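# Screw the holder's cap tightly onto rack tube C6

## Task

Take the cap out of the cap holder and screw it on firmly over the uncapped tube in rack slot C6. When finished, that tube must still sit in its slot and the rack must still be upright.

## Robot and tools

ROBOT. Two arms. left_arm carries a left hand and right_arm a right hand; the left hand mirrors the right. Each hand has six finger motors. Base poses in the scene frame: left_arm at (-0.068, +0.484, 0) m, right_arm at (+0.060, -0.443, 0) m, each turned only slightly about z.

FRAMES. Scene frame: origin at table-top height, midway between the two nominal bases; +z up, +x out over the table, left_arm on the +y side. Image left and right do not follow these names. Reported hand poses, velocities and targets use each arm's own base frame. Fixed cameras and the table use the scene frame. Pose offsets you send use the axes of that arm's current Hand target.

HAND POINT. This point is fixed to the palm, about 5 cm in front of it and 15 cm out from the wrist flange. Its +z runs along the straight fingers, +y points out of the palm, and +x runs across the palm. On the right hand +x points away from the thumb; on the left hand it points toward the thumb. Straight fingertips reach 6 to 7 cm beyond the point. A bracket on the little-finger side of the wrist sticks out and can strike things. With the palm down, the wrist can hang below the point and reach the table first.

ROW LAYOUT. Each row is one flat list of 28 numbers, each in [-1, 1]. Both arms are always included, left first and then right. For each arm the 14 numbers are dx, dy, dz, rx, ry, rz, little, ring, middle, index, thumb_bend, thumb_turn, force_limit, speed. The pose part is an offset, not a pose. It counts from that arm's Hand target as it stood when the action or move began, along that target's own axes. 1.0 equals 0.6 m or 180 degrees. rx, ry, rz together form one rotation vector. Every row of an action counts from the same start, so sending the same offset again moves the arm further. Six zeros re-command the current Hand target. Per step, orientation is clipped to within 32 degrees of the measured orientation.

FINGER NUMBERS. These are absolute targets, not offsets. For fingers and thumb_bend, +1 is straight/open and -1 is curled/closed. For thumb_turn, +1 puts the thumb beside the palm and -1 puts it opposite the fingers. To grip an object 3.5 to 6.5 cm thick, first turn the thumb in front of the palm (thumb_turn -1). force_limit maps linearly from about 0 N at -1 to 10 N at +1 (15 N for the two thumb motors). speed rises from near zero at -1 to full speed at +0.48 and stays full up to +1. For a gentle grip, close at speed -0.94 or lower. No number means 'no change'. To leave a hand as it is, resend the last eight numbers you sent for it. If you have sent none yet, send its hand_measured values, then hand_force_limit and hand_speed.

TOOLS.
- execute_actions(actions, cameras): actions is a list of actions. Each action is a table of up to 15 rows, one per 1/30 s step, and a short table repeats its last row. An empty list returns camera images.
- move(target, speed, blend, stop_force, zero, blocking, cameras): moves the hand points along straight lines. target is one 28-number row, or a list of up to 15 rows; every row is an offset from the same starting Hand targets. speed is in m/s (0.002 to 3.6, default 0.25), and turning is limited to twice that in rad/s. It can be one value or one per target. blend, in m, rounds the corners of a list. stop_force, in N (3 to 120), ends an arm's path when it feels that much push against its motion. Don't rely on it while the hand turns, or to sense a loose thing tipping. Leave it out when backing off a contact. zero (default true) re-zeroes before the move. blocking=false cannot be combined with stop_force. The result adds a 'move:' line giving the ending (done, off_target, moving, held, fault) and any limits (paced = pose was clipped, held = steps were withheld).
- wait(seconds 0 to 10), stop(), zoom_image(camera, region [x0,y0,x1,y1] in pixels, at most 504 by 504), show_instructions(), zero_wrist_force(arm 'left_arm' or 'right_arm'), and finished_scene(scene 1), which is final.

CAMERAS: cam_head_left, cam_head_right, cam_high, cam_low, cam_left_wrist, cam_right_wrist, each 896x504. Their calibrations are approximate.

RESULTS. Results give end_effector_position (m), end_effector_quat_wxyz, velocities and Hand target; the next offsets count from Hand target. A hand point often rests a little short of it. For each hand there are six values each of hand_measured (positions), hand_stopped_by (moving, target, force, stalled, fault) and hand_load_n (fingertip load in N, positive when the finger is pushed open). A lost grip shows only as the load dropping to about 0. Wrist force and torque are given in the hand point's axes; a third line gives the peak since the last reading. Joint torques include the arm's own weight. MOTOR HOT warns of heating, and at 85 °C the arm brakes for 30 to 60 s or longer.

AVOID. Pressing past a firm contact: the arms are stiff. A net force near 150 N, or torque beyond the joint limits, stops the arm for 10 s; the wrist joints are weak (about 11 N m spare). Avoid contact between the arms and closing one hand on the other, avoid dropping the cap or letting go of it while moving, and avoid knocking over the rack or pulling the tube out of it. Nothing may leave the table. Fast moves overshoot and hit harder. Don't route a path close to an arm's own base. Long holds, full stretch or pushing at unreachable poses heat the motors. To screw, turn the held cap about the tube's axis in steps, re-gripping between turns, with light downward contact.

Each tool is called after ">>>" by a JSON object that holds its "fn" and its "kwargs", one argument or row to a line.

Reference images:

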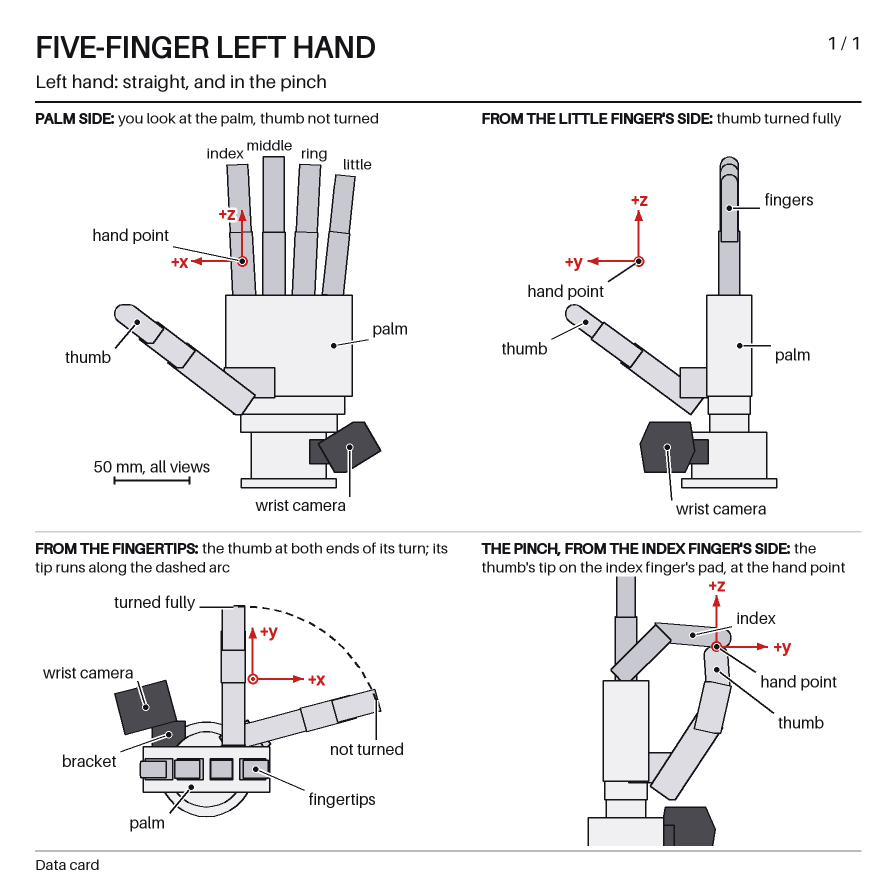

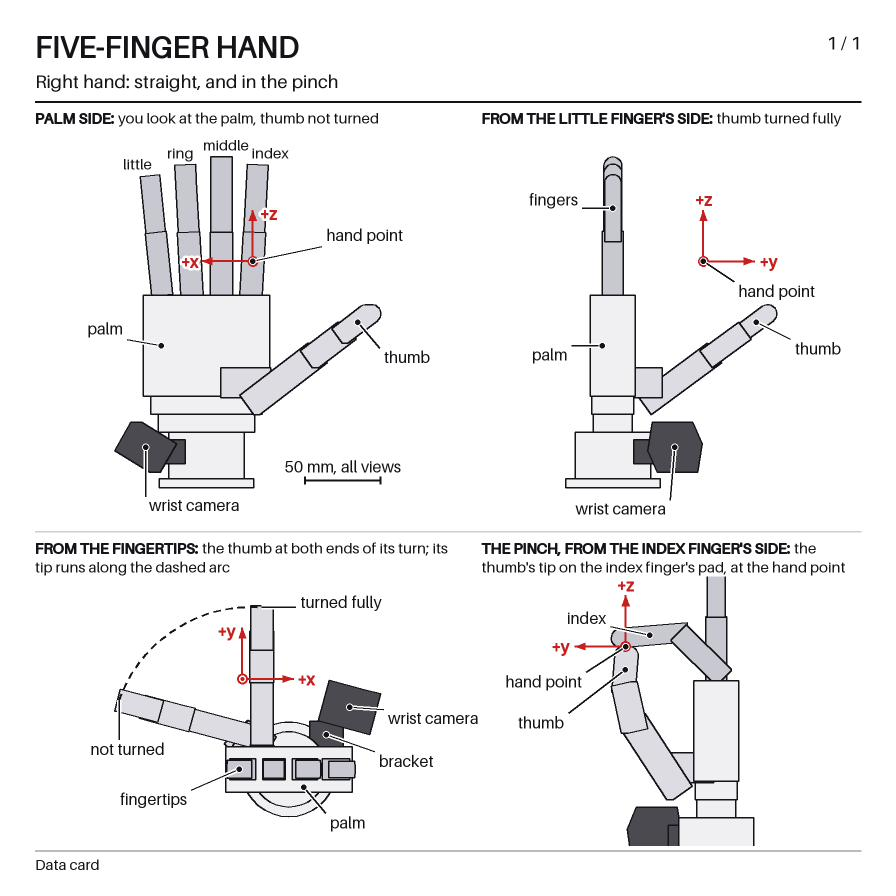

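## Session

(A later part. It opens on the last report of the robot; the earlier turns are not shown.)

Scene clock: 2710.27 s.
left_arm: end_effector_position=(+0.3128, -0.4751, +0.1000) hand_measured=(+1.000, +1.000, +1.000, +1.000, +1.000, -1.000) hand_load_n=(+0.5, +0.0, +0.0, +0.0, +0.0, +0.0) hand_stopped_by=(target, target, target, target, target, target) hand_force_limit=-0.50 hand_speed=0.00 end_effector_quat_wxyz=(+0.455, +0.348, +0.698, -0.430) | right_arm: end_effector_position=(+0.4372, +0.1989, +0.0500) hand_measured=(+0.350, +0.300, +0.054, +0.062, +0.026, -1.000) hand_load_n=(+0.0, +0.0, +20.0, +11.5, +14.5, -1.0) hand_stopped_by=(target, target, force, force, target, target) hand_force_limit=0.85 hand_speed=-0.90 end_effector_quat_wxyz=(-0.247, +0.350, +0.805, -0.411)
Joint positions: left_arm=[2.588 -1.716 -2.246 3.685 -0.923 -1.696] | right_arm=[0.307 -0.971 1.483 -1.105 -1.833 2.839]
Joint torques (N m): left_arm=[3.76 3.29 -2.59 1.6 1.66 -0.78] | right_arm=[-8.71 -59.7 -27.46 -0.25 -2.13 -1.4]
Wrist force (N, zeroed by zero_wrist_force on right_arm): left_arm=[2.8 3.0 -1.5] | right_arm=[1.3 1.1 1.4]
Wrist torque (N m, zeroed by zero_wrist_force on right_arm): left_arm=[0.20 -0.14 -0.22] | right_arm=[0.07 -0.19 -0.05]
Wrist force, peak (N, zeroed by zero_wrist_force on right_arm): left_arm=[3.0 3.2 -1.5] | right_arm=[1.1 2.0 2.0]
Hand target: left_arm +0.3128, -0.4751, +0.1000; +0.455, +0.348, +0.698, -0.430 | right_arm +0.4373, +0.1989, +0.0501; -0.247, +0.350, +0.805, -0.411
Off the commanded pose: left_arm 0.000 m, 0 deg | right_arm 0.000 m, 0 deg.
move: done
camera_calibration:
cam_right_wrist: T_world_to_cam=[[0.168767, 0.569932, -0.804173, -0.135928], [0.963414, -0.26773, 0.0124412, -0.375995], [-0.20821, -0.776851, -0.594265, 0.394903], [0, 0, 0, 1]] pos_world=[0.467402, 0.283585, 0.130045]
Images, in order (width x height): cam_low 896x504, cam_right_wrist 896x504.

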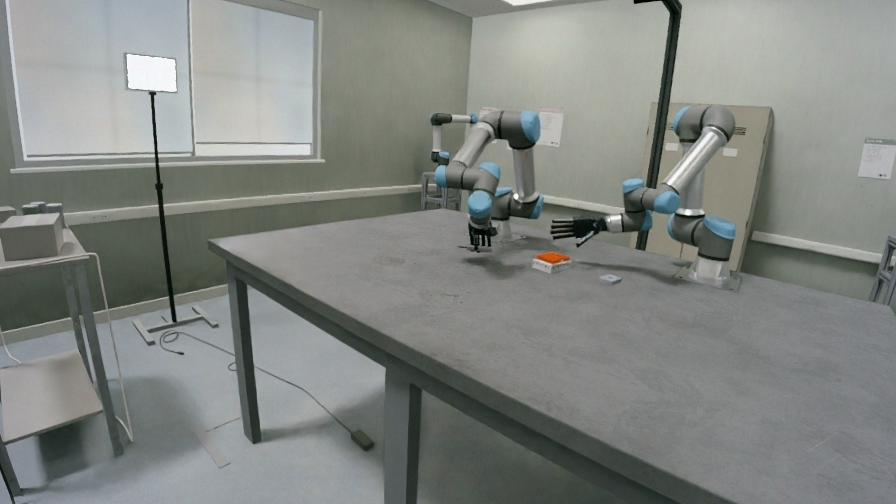

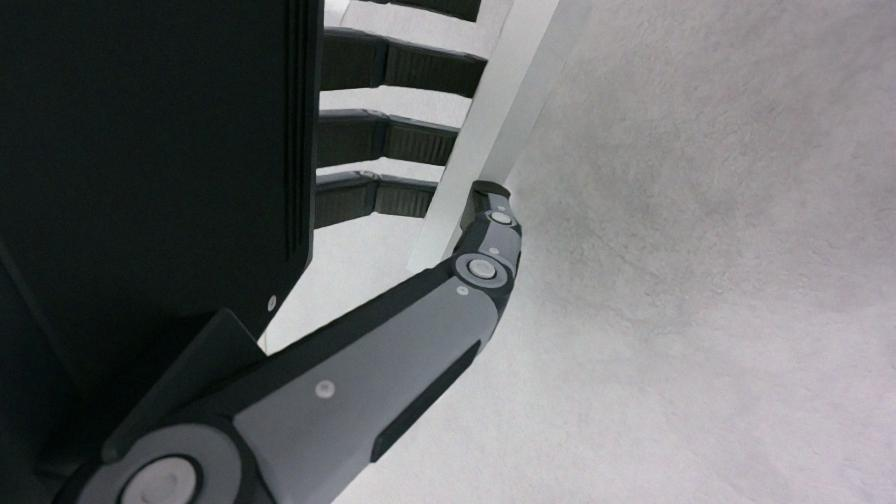

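>>> {"fn": "move", "kwargs": {
  "target": [0,0,0,0,0,0,1,1,1,1,1,-1,-0.5,0,-0.0070,0.0529,0.0343,0,0,0,0.35,0.3,-0.2,-0.2,0.02,-1,0.85,-0.9],
  "speed": 0.01,
  "stop_force": 3,
  "cameras": ["cam_right_wrist", "cam_low"]
}}

>>> {"fn": "zoom_image", "kwargs": {
  "camera": "cam_low",
  "region": [440, 190, 540, 260]
}}

Scene clock: 2715.17 s.
left_arm: end_effector_position=(+0.3128, -0.4751, +0.1000) hand_measured=(+1.000, +1.000, +1.000, +1.000, +1.000, -1.000) hand_load_n=(+0.0, +0.0, +0.0, +0.0, +0.0, +0.5) hand_stopped_by=(target, target, target, target, target, target) hand_force_limit=-0.50 hand_speed=0.00 end_effector_quat_wxyz=(+0.455, +0.348, +0.698, -0.430) | right_arm: end_effector_position=(+0.4373, +0.1989, +0.0244) hand_measured=(+0.350, +0.300, +0.054, +0.062, +0.026, -1.000) hand_load_n=(+0.0, +0.0, +19.5, +11.5, +15.0, -0.5) hand_stopped_by=(target, target, force, force, target, target) hand_force_limit=0.85 hand_speed=-0.90 end_effector_quat_wxyz=(-0.247, +0.350, +0.805, -0.411)
Joint positions: left_arm=[2.588 -1.716 -2.246 3.685 -0.923 -1.696] | right_arm=[0.307 -0.94 1.505 -1.159 -1.833 2.839]
Joint torques (N m): left_arm=[3.4 2.88 -2.12 1.69 1.58 -0.79] | right_arm=[-7.87 -56.85 -24.71 1.47 -0.26 -1.46]
Wrist force (N, zeroed by zero_wrist_force on right_arm): left_arm=[3.0 3.0 -1.4] | right_arm=[1.7 -4.1 -1.7]
Wrist torque (N m, zeroed by zero_wrist_force on right_arm): left_arm=[0.20 -0.17 -0.21] | right_arm=[0.00 -0.12 -0.15]
Wrist force, peak (N, zeroed by zero_wrist_force on right_arm): left_arm=[3.1 3.1 -1.4] | right_arm=[2.0 -6.4 -2.9]
Hand target: left_arm +0.3128, -0.4751, +0.1000; +0.455, +0.348, +0.698, -0.430 | right_arm +0.4373, +0.1989, +0.0244; -0.247, +0.350, +0.805, -0.411 (not the last commanded pose)
Off the commanded pose: left_arm 0.000 m, 0 deg | right_arm 0.012 m, 0 deg.
move: contact (right_arm)
camera_calibration:
cam_right_wrist: T_world_to_cam=[[0.16912, 0.570014, -0.804041, -0.156732], [0.96342, -0.267688, 0.0128689, -0.37583], [-0.207897, -0.776806, -0.594434, 0.379569], [0, 0, 0, 1]] pos_world=[0.4675, 0.283585, 0.104446]
Images, in order (width x height): cam_low 896x504, cam_right_wrist 896x504.

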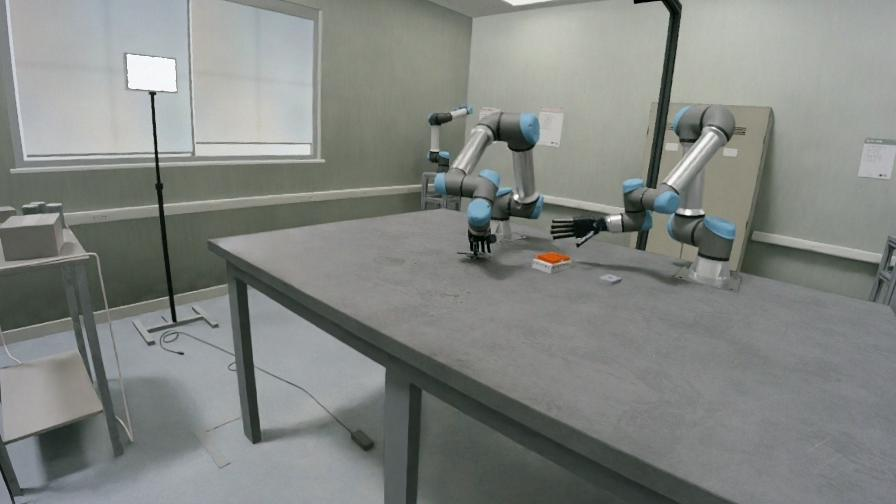

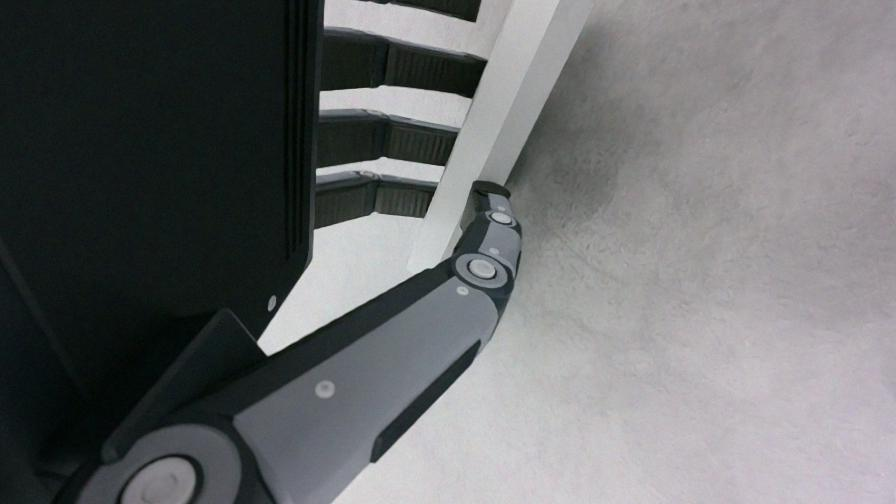

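Scaled by 5.040.

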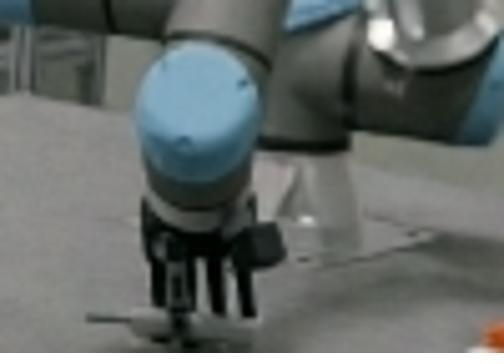

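>>> {"fn": "move", "kwargs": {
  "target": [0,0,0,0,0,0,1,1,1,1,1,-1,-0.5,0,0.00018,-0.0014,-0.0009,0,0,0,0.35,0.3,0.2,0.2,0.2,-1,0.85,-0.8],
  "speed": 0.02,
  "cameras": ["cam_right_wrist", "cam_low"]
}}

>>> {"fn": "zoom_image", "kwargs": {
  "camera": "cam_low",
  "region": [440, 190, 540, 260]
}}

Scene clock: 2718.53 s.
left_arm: end_effector_position=(+0.3128, -0.4751, +0.1000) hand_measured=(+1.000, +1.000, +1.000, +1.000, +1.000, -1.000) hand_load_n=(+0.0, +0.0, +0.0, -0.5, +0.0, +0.0) hand_stopped_by=(target, target, target, target, target, target) hand_force_limit=-0.50 hand_speed=0.00 end_effector_quat_wxyz=(+0.455, +0.348, +0.698, -0.430) | right_arm: end_effector_position=(+0.4373, +0.1989, +0.0254) hand_measured=(+0.350, +0.300, +0.200, +0.200, +0.200, -1.000) hand_load_n=(+0.0, +0.0, +0.0, +0.0, +0.0, +0.5) hand_stopped_by=(target, target, target, target, target, target) hand_force_limit=0.85 hand_speed=-0.80 end_effector_quat_wxyz=(-0.247, +0.350, +0.805, -0.411)
Joint positions: left_arm=[2.588 -1.716 -2.246 3.685 -0.923 -1.696] | right_arm=[0.307 -0.942 1.505 -1.156 -1.833 2.839]
Joint torques (N m): left_arm=[4.34 3.55 -1.02 1.72 1.52 -0.73] | right_arm=[-8.24 -57.47 -24.81 0.04 1.03 -0.99]
Wrist force (N, zeroed by zero_wrist_force on right_arm): left_arm=[2.8 3.1 -1.5] | right_arm=[1.5 -0.3 0.7]
Wrist torque (N m, zeroed by zero_wrist_force on right_arm): left_arm=[0.22 -0.15 -0.22] | right_arm=[0.02 -0.19 -0.07]
Wrist force, peak (N, zeroed by zero_wrist_force on right_arm): left_arm=[3.0 3.2 -1.5] | right_arm=[1.8 -4.6 -2.4]
Hand target: left_arm +0.3128, -0.4751, +0.1000; +0.455, +0.348, +0.698, -0.430 | right_arm +0.4373, +0.1989, +0.0254; -0.247, +0.350, +0.805, -0.411
Off the commanded pose: left_arm 0.000 m, 0 deg | right_arm 0.000 m, 0 deg.
move: done
camera_calibration:
cam_right_wrist: T_world_to_cam=[[0.16905, 0.570066, -0.804019, -0.155912], [0.963408, -0.267738, 0.0127311, -0.37581], [-0.208009, -0.77675, -0.594467, 0.380203], [0, 0, 0, 1]] pos_world=[0.467501, 0.283584, 0.105446]
Images, in order (width x height): cam_low 896x504, cam_right_wrist 896x504.

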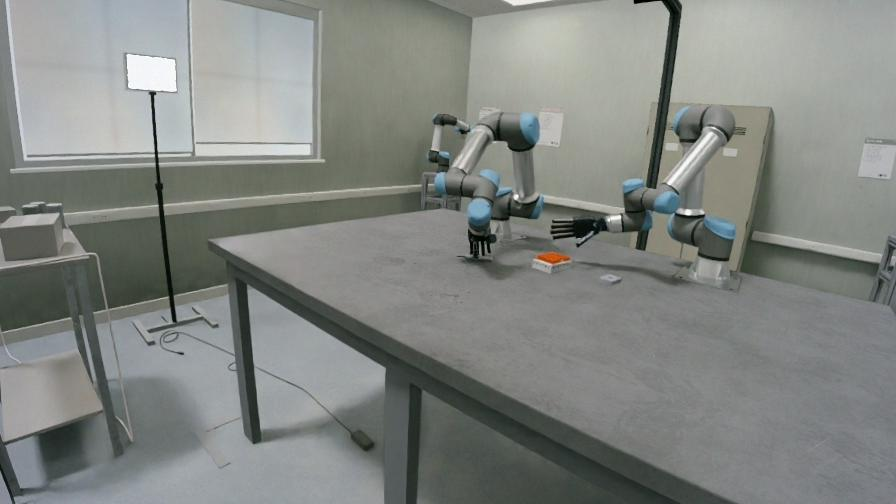

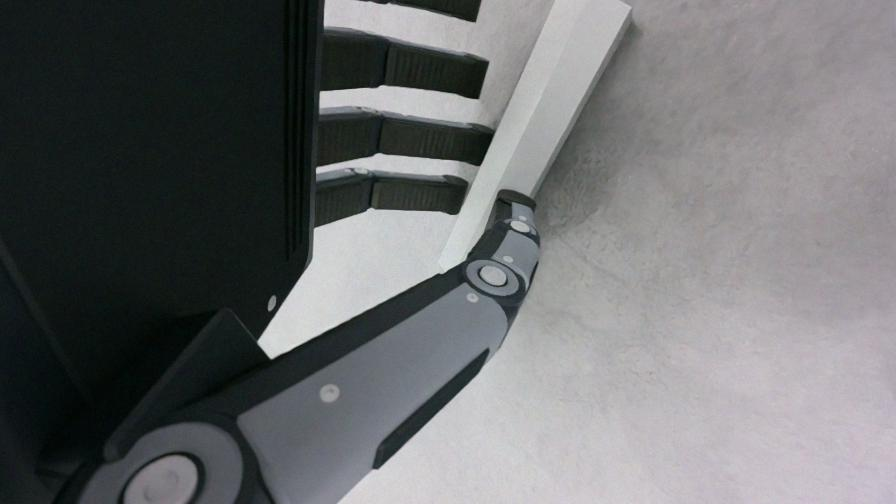

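Scaled by 5.040.

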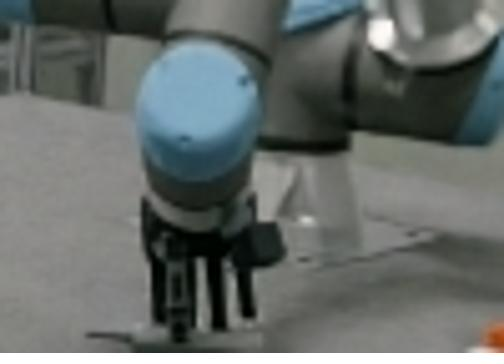

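>>> {"fn": "move", "kwargs": {
  "target": [
    [0,0,0,0,0,0,1,1,1,1,1,-1,-0.5,0,0,0,0,0,0,0,0.8,0.8,0.8,0.8,0.2,-1,0.85,-0.3],
    [0,0,0,0,0,0,1,1,1,1,1,-1,-0.5,0,0.0055,-0.0418,-0.027,0,0,0,0.8,0.8,0.8,0.8,0.2,-1,0.85,-0.3]
  ],
  "speed": 0.05,
  "cameras": ["cam_right_wrist", "cam_low"]
}}

>>> {"fn": "zoom_image", "kwargs": {
  "camera": "cam_low",
  "region": [440, 190, 540, 260]
}}

Scene clock: 2723.80 s.
left_arm: end_effector_position=(+0.3128, -0.4751, +0.1000) hand_measured=(+1.000, +1.000, +1.000, +1.000, +1.000, -1.000) hand_load_n=(+0.0, +0.0, +0.0, +0.0, +0.0, +0.0) hand_stopped_by=(target, target, target, target, target, target) hand_force_limit=-0.50 hand_speed=0.00 end_effector_quat_wxyz=(+0.455, +0.348, +0.698, -0.430) | right_arm: end_effector_position=(+0.4374, +0.1989, +0.0557) hand_measured=(+0.800, +0.800, +0.800, +0.800, +0.200, -1.000) hand_load_n=(+0.0, +0.0, +0.0, +0.0, +0.0, +0.0) hand_stopped_by=(target, target, target, target, target, target) hand_force_limit=0.85 hand_speed=-0.30 end_effector_quat_wxyz=(-0.246, +0.350, +0.805, -0.411)
Joint positions: left_arm=[2.588 -1.716 -2.246 3.685 -0.923 -1.696] | right_arm=[0.307 -0.978 1.477 -1.094 -1.833 2.839]
Joint torques (N m): left_arm=[3.56 1.84 -1.26 1.69 1.48 -0.87] | right_arm=[-1.07 -22.69 -3.75 -1.65 -0.67 -0.13]
Wrist force (N, zeroed by zero_wrist_force on right_arm): left_arm=[2.7 3.0 -1.6] | right_arm=[1.3 -0.3 0.6]
Wrist torque (N m, zeroed by zero_wrist_force on right_arm): left_arm=[0.21 -0.15 -0.22] | right_arm=[0.03 -0.16 -0.08]
Wrist force, peak (N, zeroed by zero_wrist_force on right_arm): left_arm=[3.0 3.2 -1.6] | right_arm=[1.5 0.4 1.5]
Hand target: left_arm +0.3128, -0.4751, +0.1000; +0.455, +0.348, +0.698, -0.430 | right_arm +0.4372, +0.1989, +0.0554; -0.247, +0.350, +0.805, -0.411
Off the commanded pose: left_arm 0.000 m, 0 deg | right_arm 0.000 m, 0 deg.
move: done
camera_calibration:
cam_right_wrist: T_world_to_cam=[[0.169588, 0.570226, -0.803793, -0.131893], [0.963401, -0.267734, 0.0133281, -0.376368], [-0.207602, -0.776635, -0.59476, 0.398052], [0, 0, 0, 1]] pos_world=[0.467597, 0.283583, 0.135748]
Images, in order (width x height): cam_low 896x504, cam_right_wrist 896x504.

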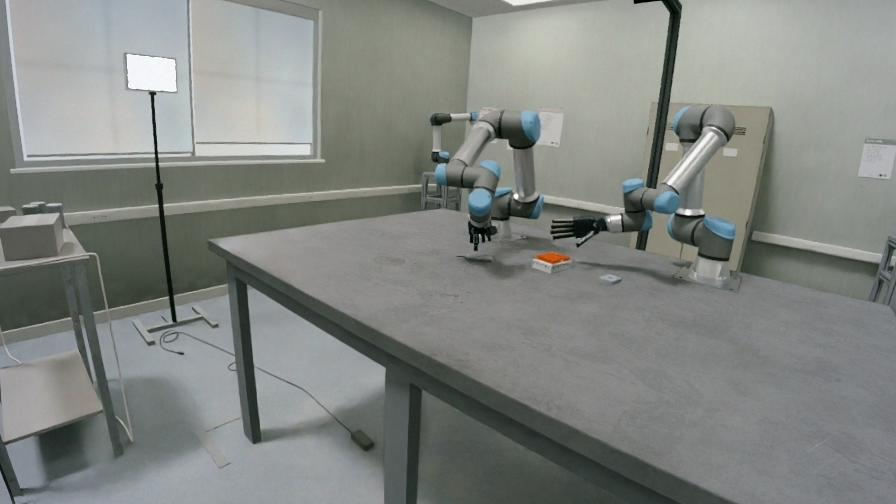

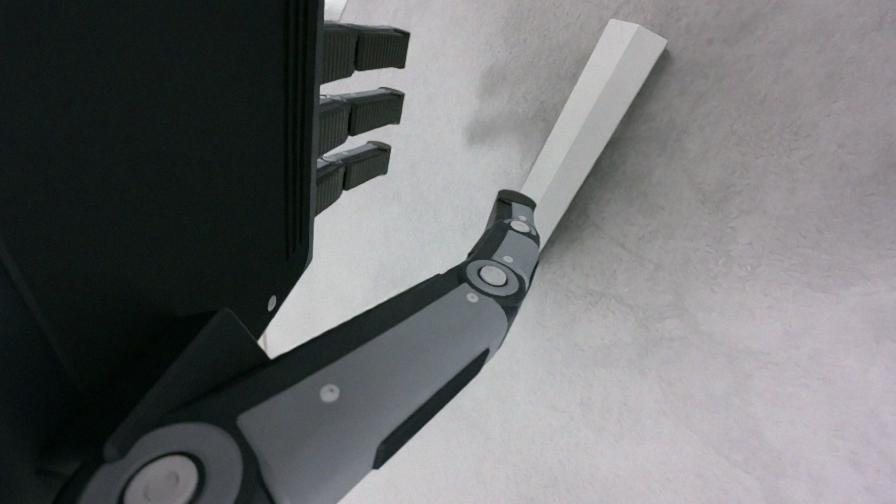

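Scaled by 5.040.

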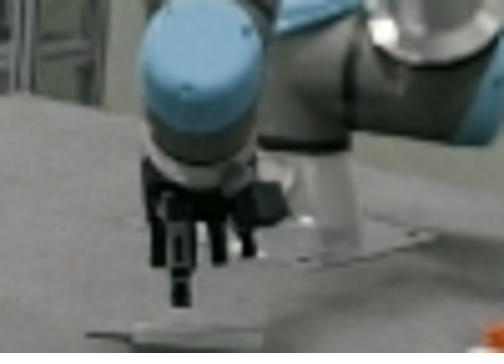

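>>> {"fn": "move", "kwargs": {
  "target": [0,0,0,0,0,0,1,1,1,1,1,-1,-0.5,0,0.0183,-0.139,-0.0902,0,0,0,0.8,0.8,0.8,0.8,0.2,-1,0.85,-0.3],
  "speed": 0.15,
  "cameras": ["all"]
}}

>>> {"fn": "zoom_image", "kwargs": {
  "camera": "cam_left_wrist",
  "region": [230, 170, 530, 360]
}}

>>> {"fn": "zoom_image", "kwargs": {
  "camera": "cam_low",
  "region": [440, 200, 660, 310]
}}

Scene clock: 2727.47 s.
left_arm: end_effector_position=(+0.3128, -0.4751, +0.1000) hand_measured=(+1.000, +1.000, +1.000, +1.000, +1.000, -1.000) hand_load_n=(+0.0, +0.0, +0.0, +0.0, +0.0, +0.5) hand_stopped_by=(target, target, target, target, target, target) hand_force_limit=-0.50 hand_speed=0.00 end_effector_quat_wxyz=(+0.455, +0.348, +0.698, -0.430) | right_arm: end_effector_position=(+0.4373, +0.1991, +0.1555) hand_measured=(+0.800, +0.800, +0.800, +0.800, +0.200, -1.000) hand_load_n=(+0.0, +0.0, +0.0, +0.0, +0.0, +0.0) hand_stopped_by=(target, target, target, target, target, target) hand_force_limit=0.85 hand_speed=-0.30 end_effector_quat_wxyz=(-0.246, +0.350, +0.805, -0.411)
Joint positions: left_arm=[2.588 -1.716 -2.246 3.685 -0.923 -1.696] | right_arm=[0.307 -1.068 1.347 -0.873 -1.833 2.839]
Joint torques (N m): left_arm=[4.01 3.14 -1.56 1.65 1.39 -0.73] | right_arm=[7.41 -21.44 -14.49 1.53 1.8 1.14]
Wrist force (N, zeroed by zero_wrist_force on right_arm): left_arm=[2.8 3.0 -1.4] | right_arm=[1.4 -0.2 1.0]
Wrist torque (N m, zeroed by zero_wrist_force on right_arm): left_arm=[0.20 -0.14 -0.22] | right_arm=[0.00 -0.17 -0.07]
Wrist force, peak (N, zeroed by zero_wrist_force on right_arm): left_arm=[3.1 3.2 -1.6] | right_arm=[1.5 1.8 2.4]
Hand target: left_arm +0.3128, -0.4751, +0.1000; +0.455, +0.348, +0.698, -0.430 | right_arm +0.4372, +0.1991, +0.1555; -0.247, +0.350, +0.805, -0.411
Off the commanded pose: left_arm 0.000 m, 0 deg | right_arm 0.000 m, 0 deg.
move: done
camera_calibration:
cam_left_wrist: T_world_to_cam=[[-0.924153, -0.382022, 0.00034957, 0.117634], [-0.245668, 0.593596, -0.766349, 0.444371], [0.292555, -0.70831, -0.642424, -0.248504], [0, 0, 0, 1]] pos_world=[0.29058, -0.394856, 0.180857]
cam_right_wrist: T_world_to_cam=[[0.169306, 0.570092, -0.803947, -0.0515663], [0.963407, -0.267725, 0.0130384, -0.377487], [-0.207804, -0.776735, -0.594558, 0.45762], [0, 0, 0, 1]] pos_world=[0.467499, 0.283784, 0.235547]

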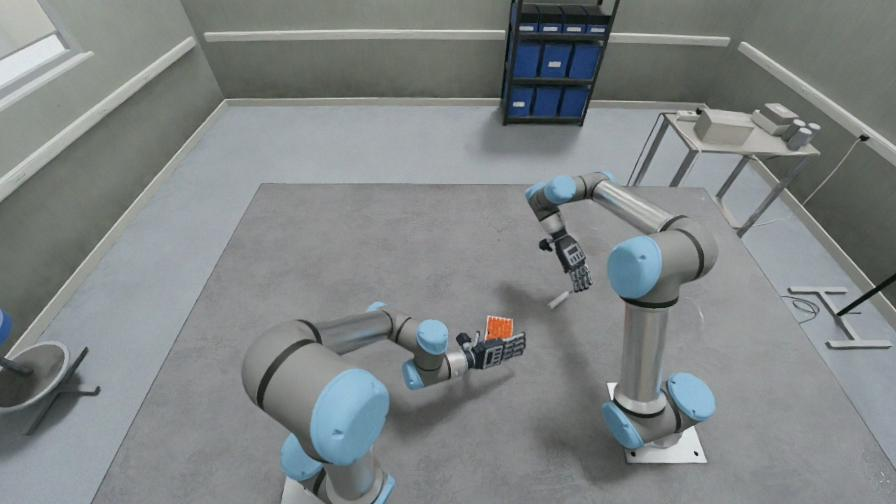

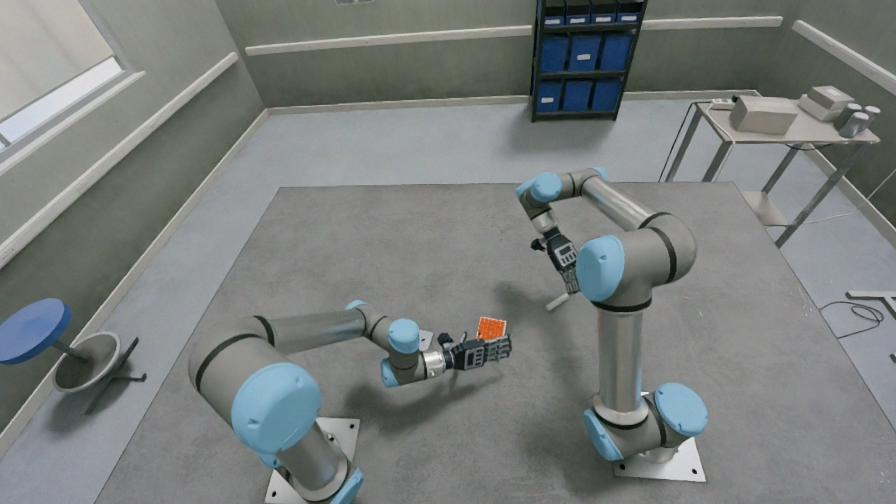

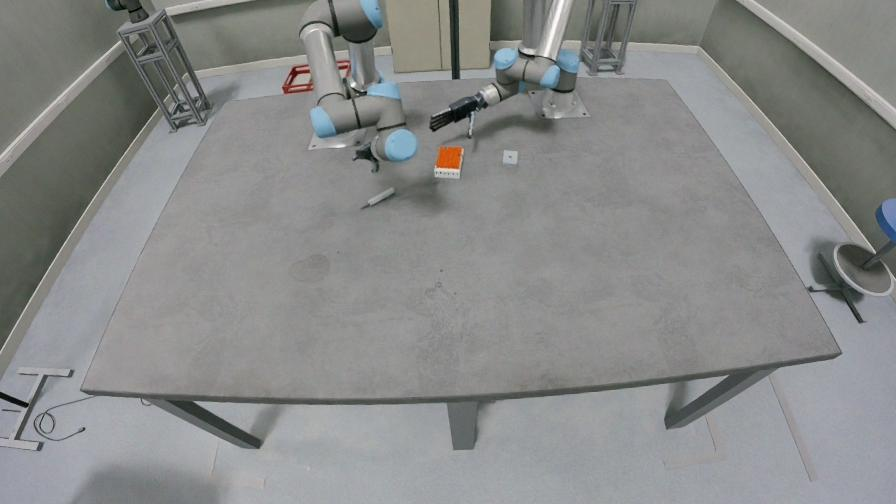

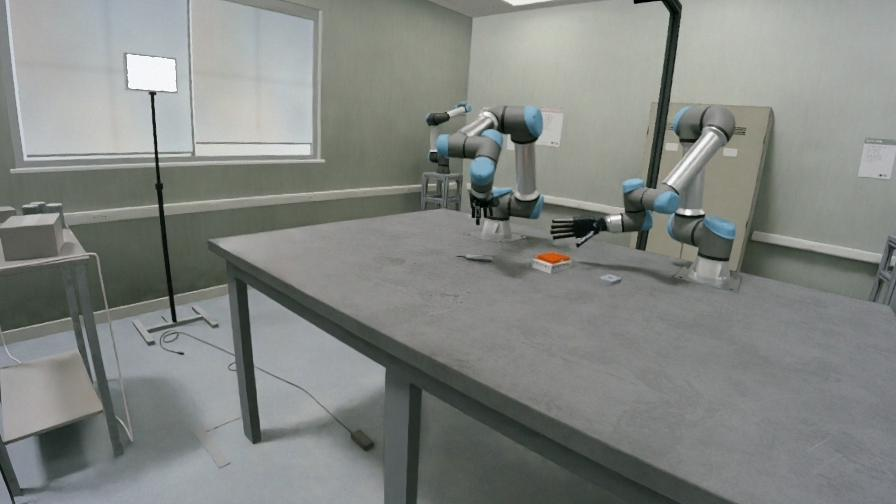

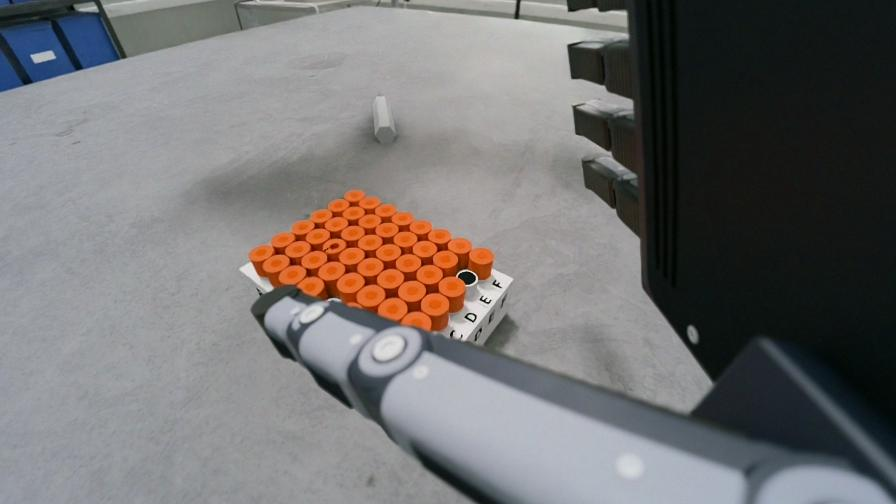

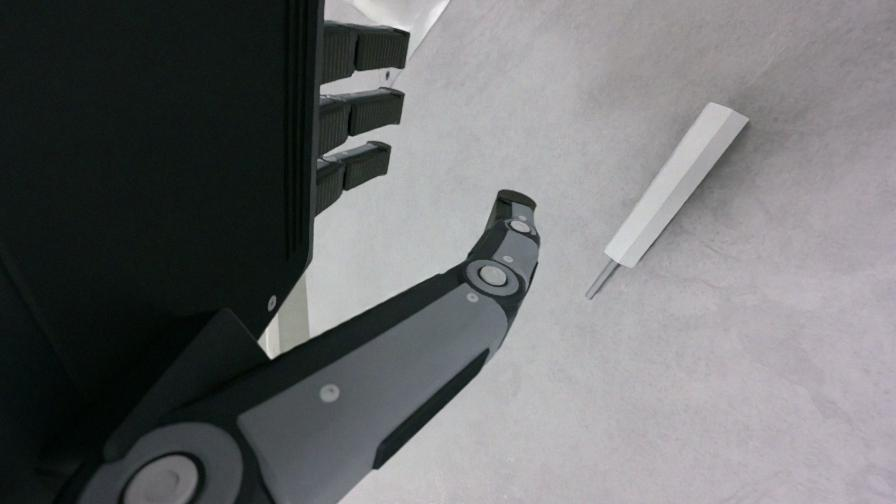

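Scaled by 1.680.

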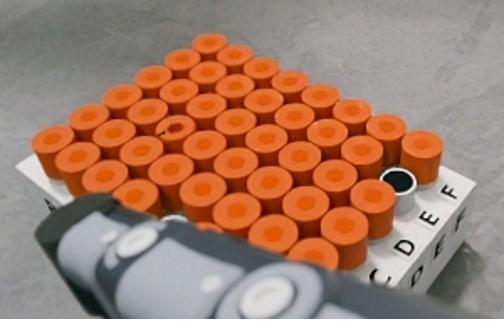

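Scaled by 2.291.

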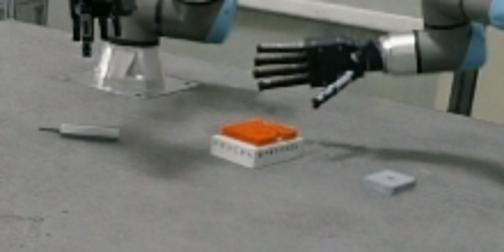

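>>> {"fn": "finished_scene", "kwargs": {

}}

The scene is finished: the task was done.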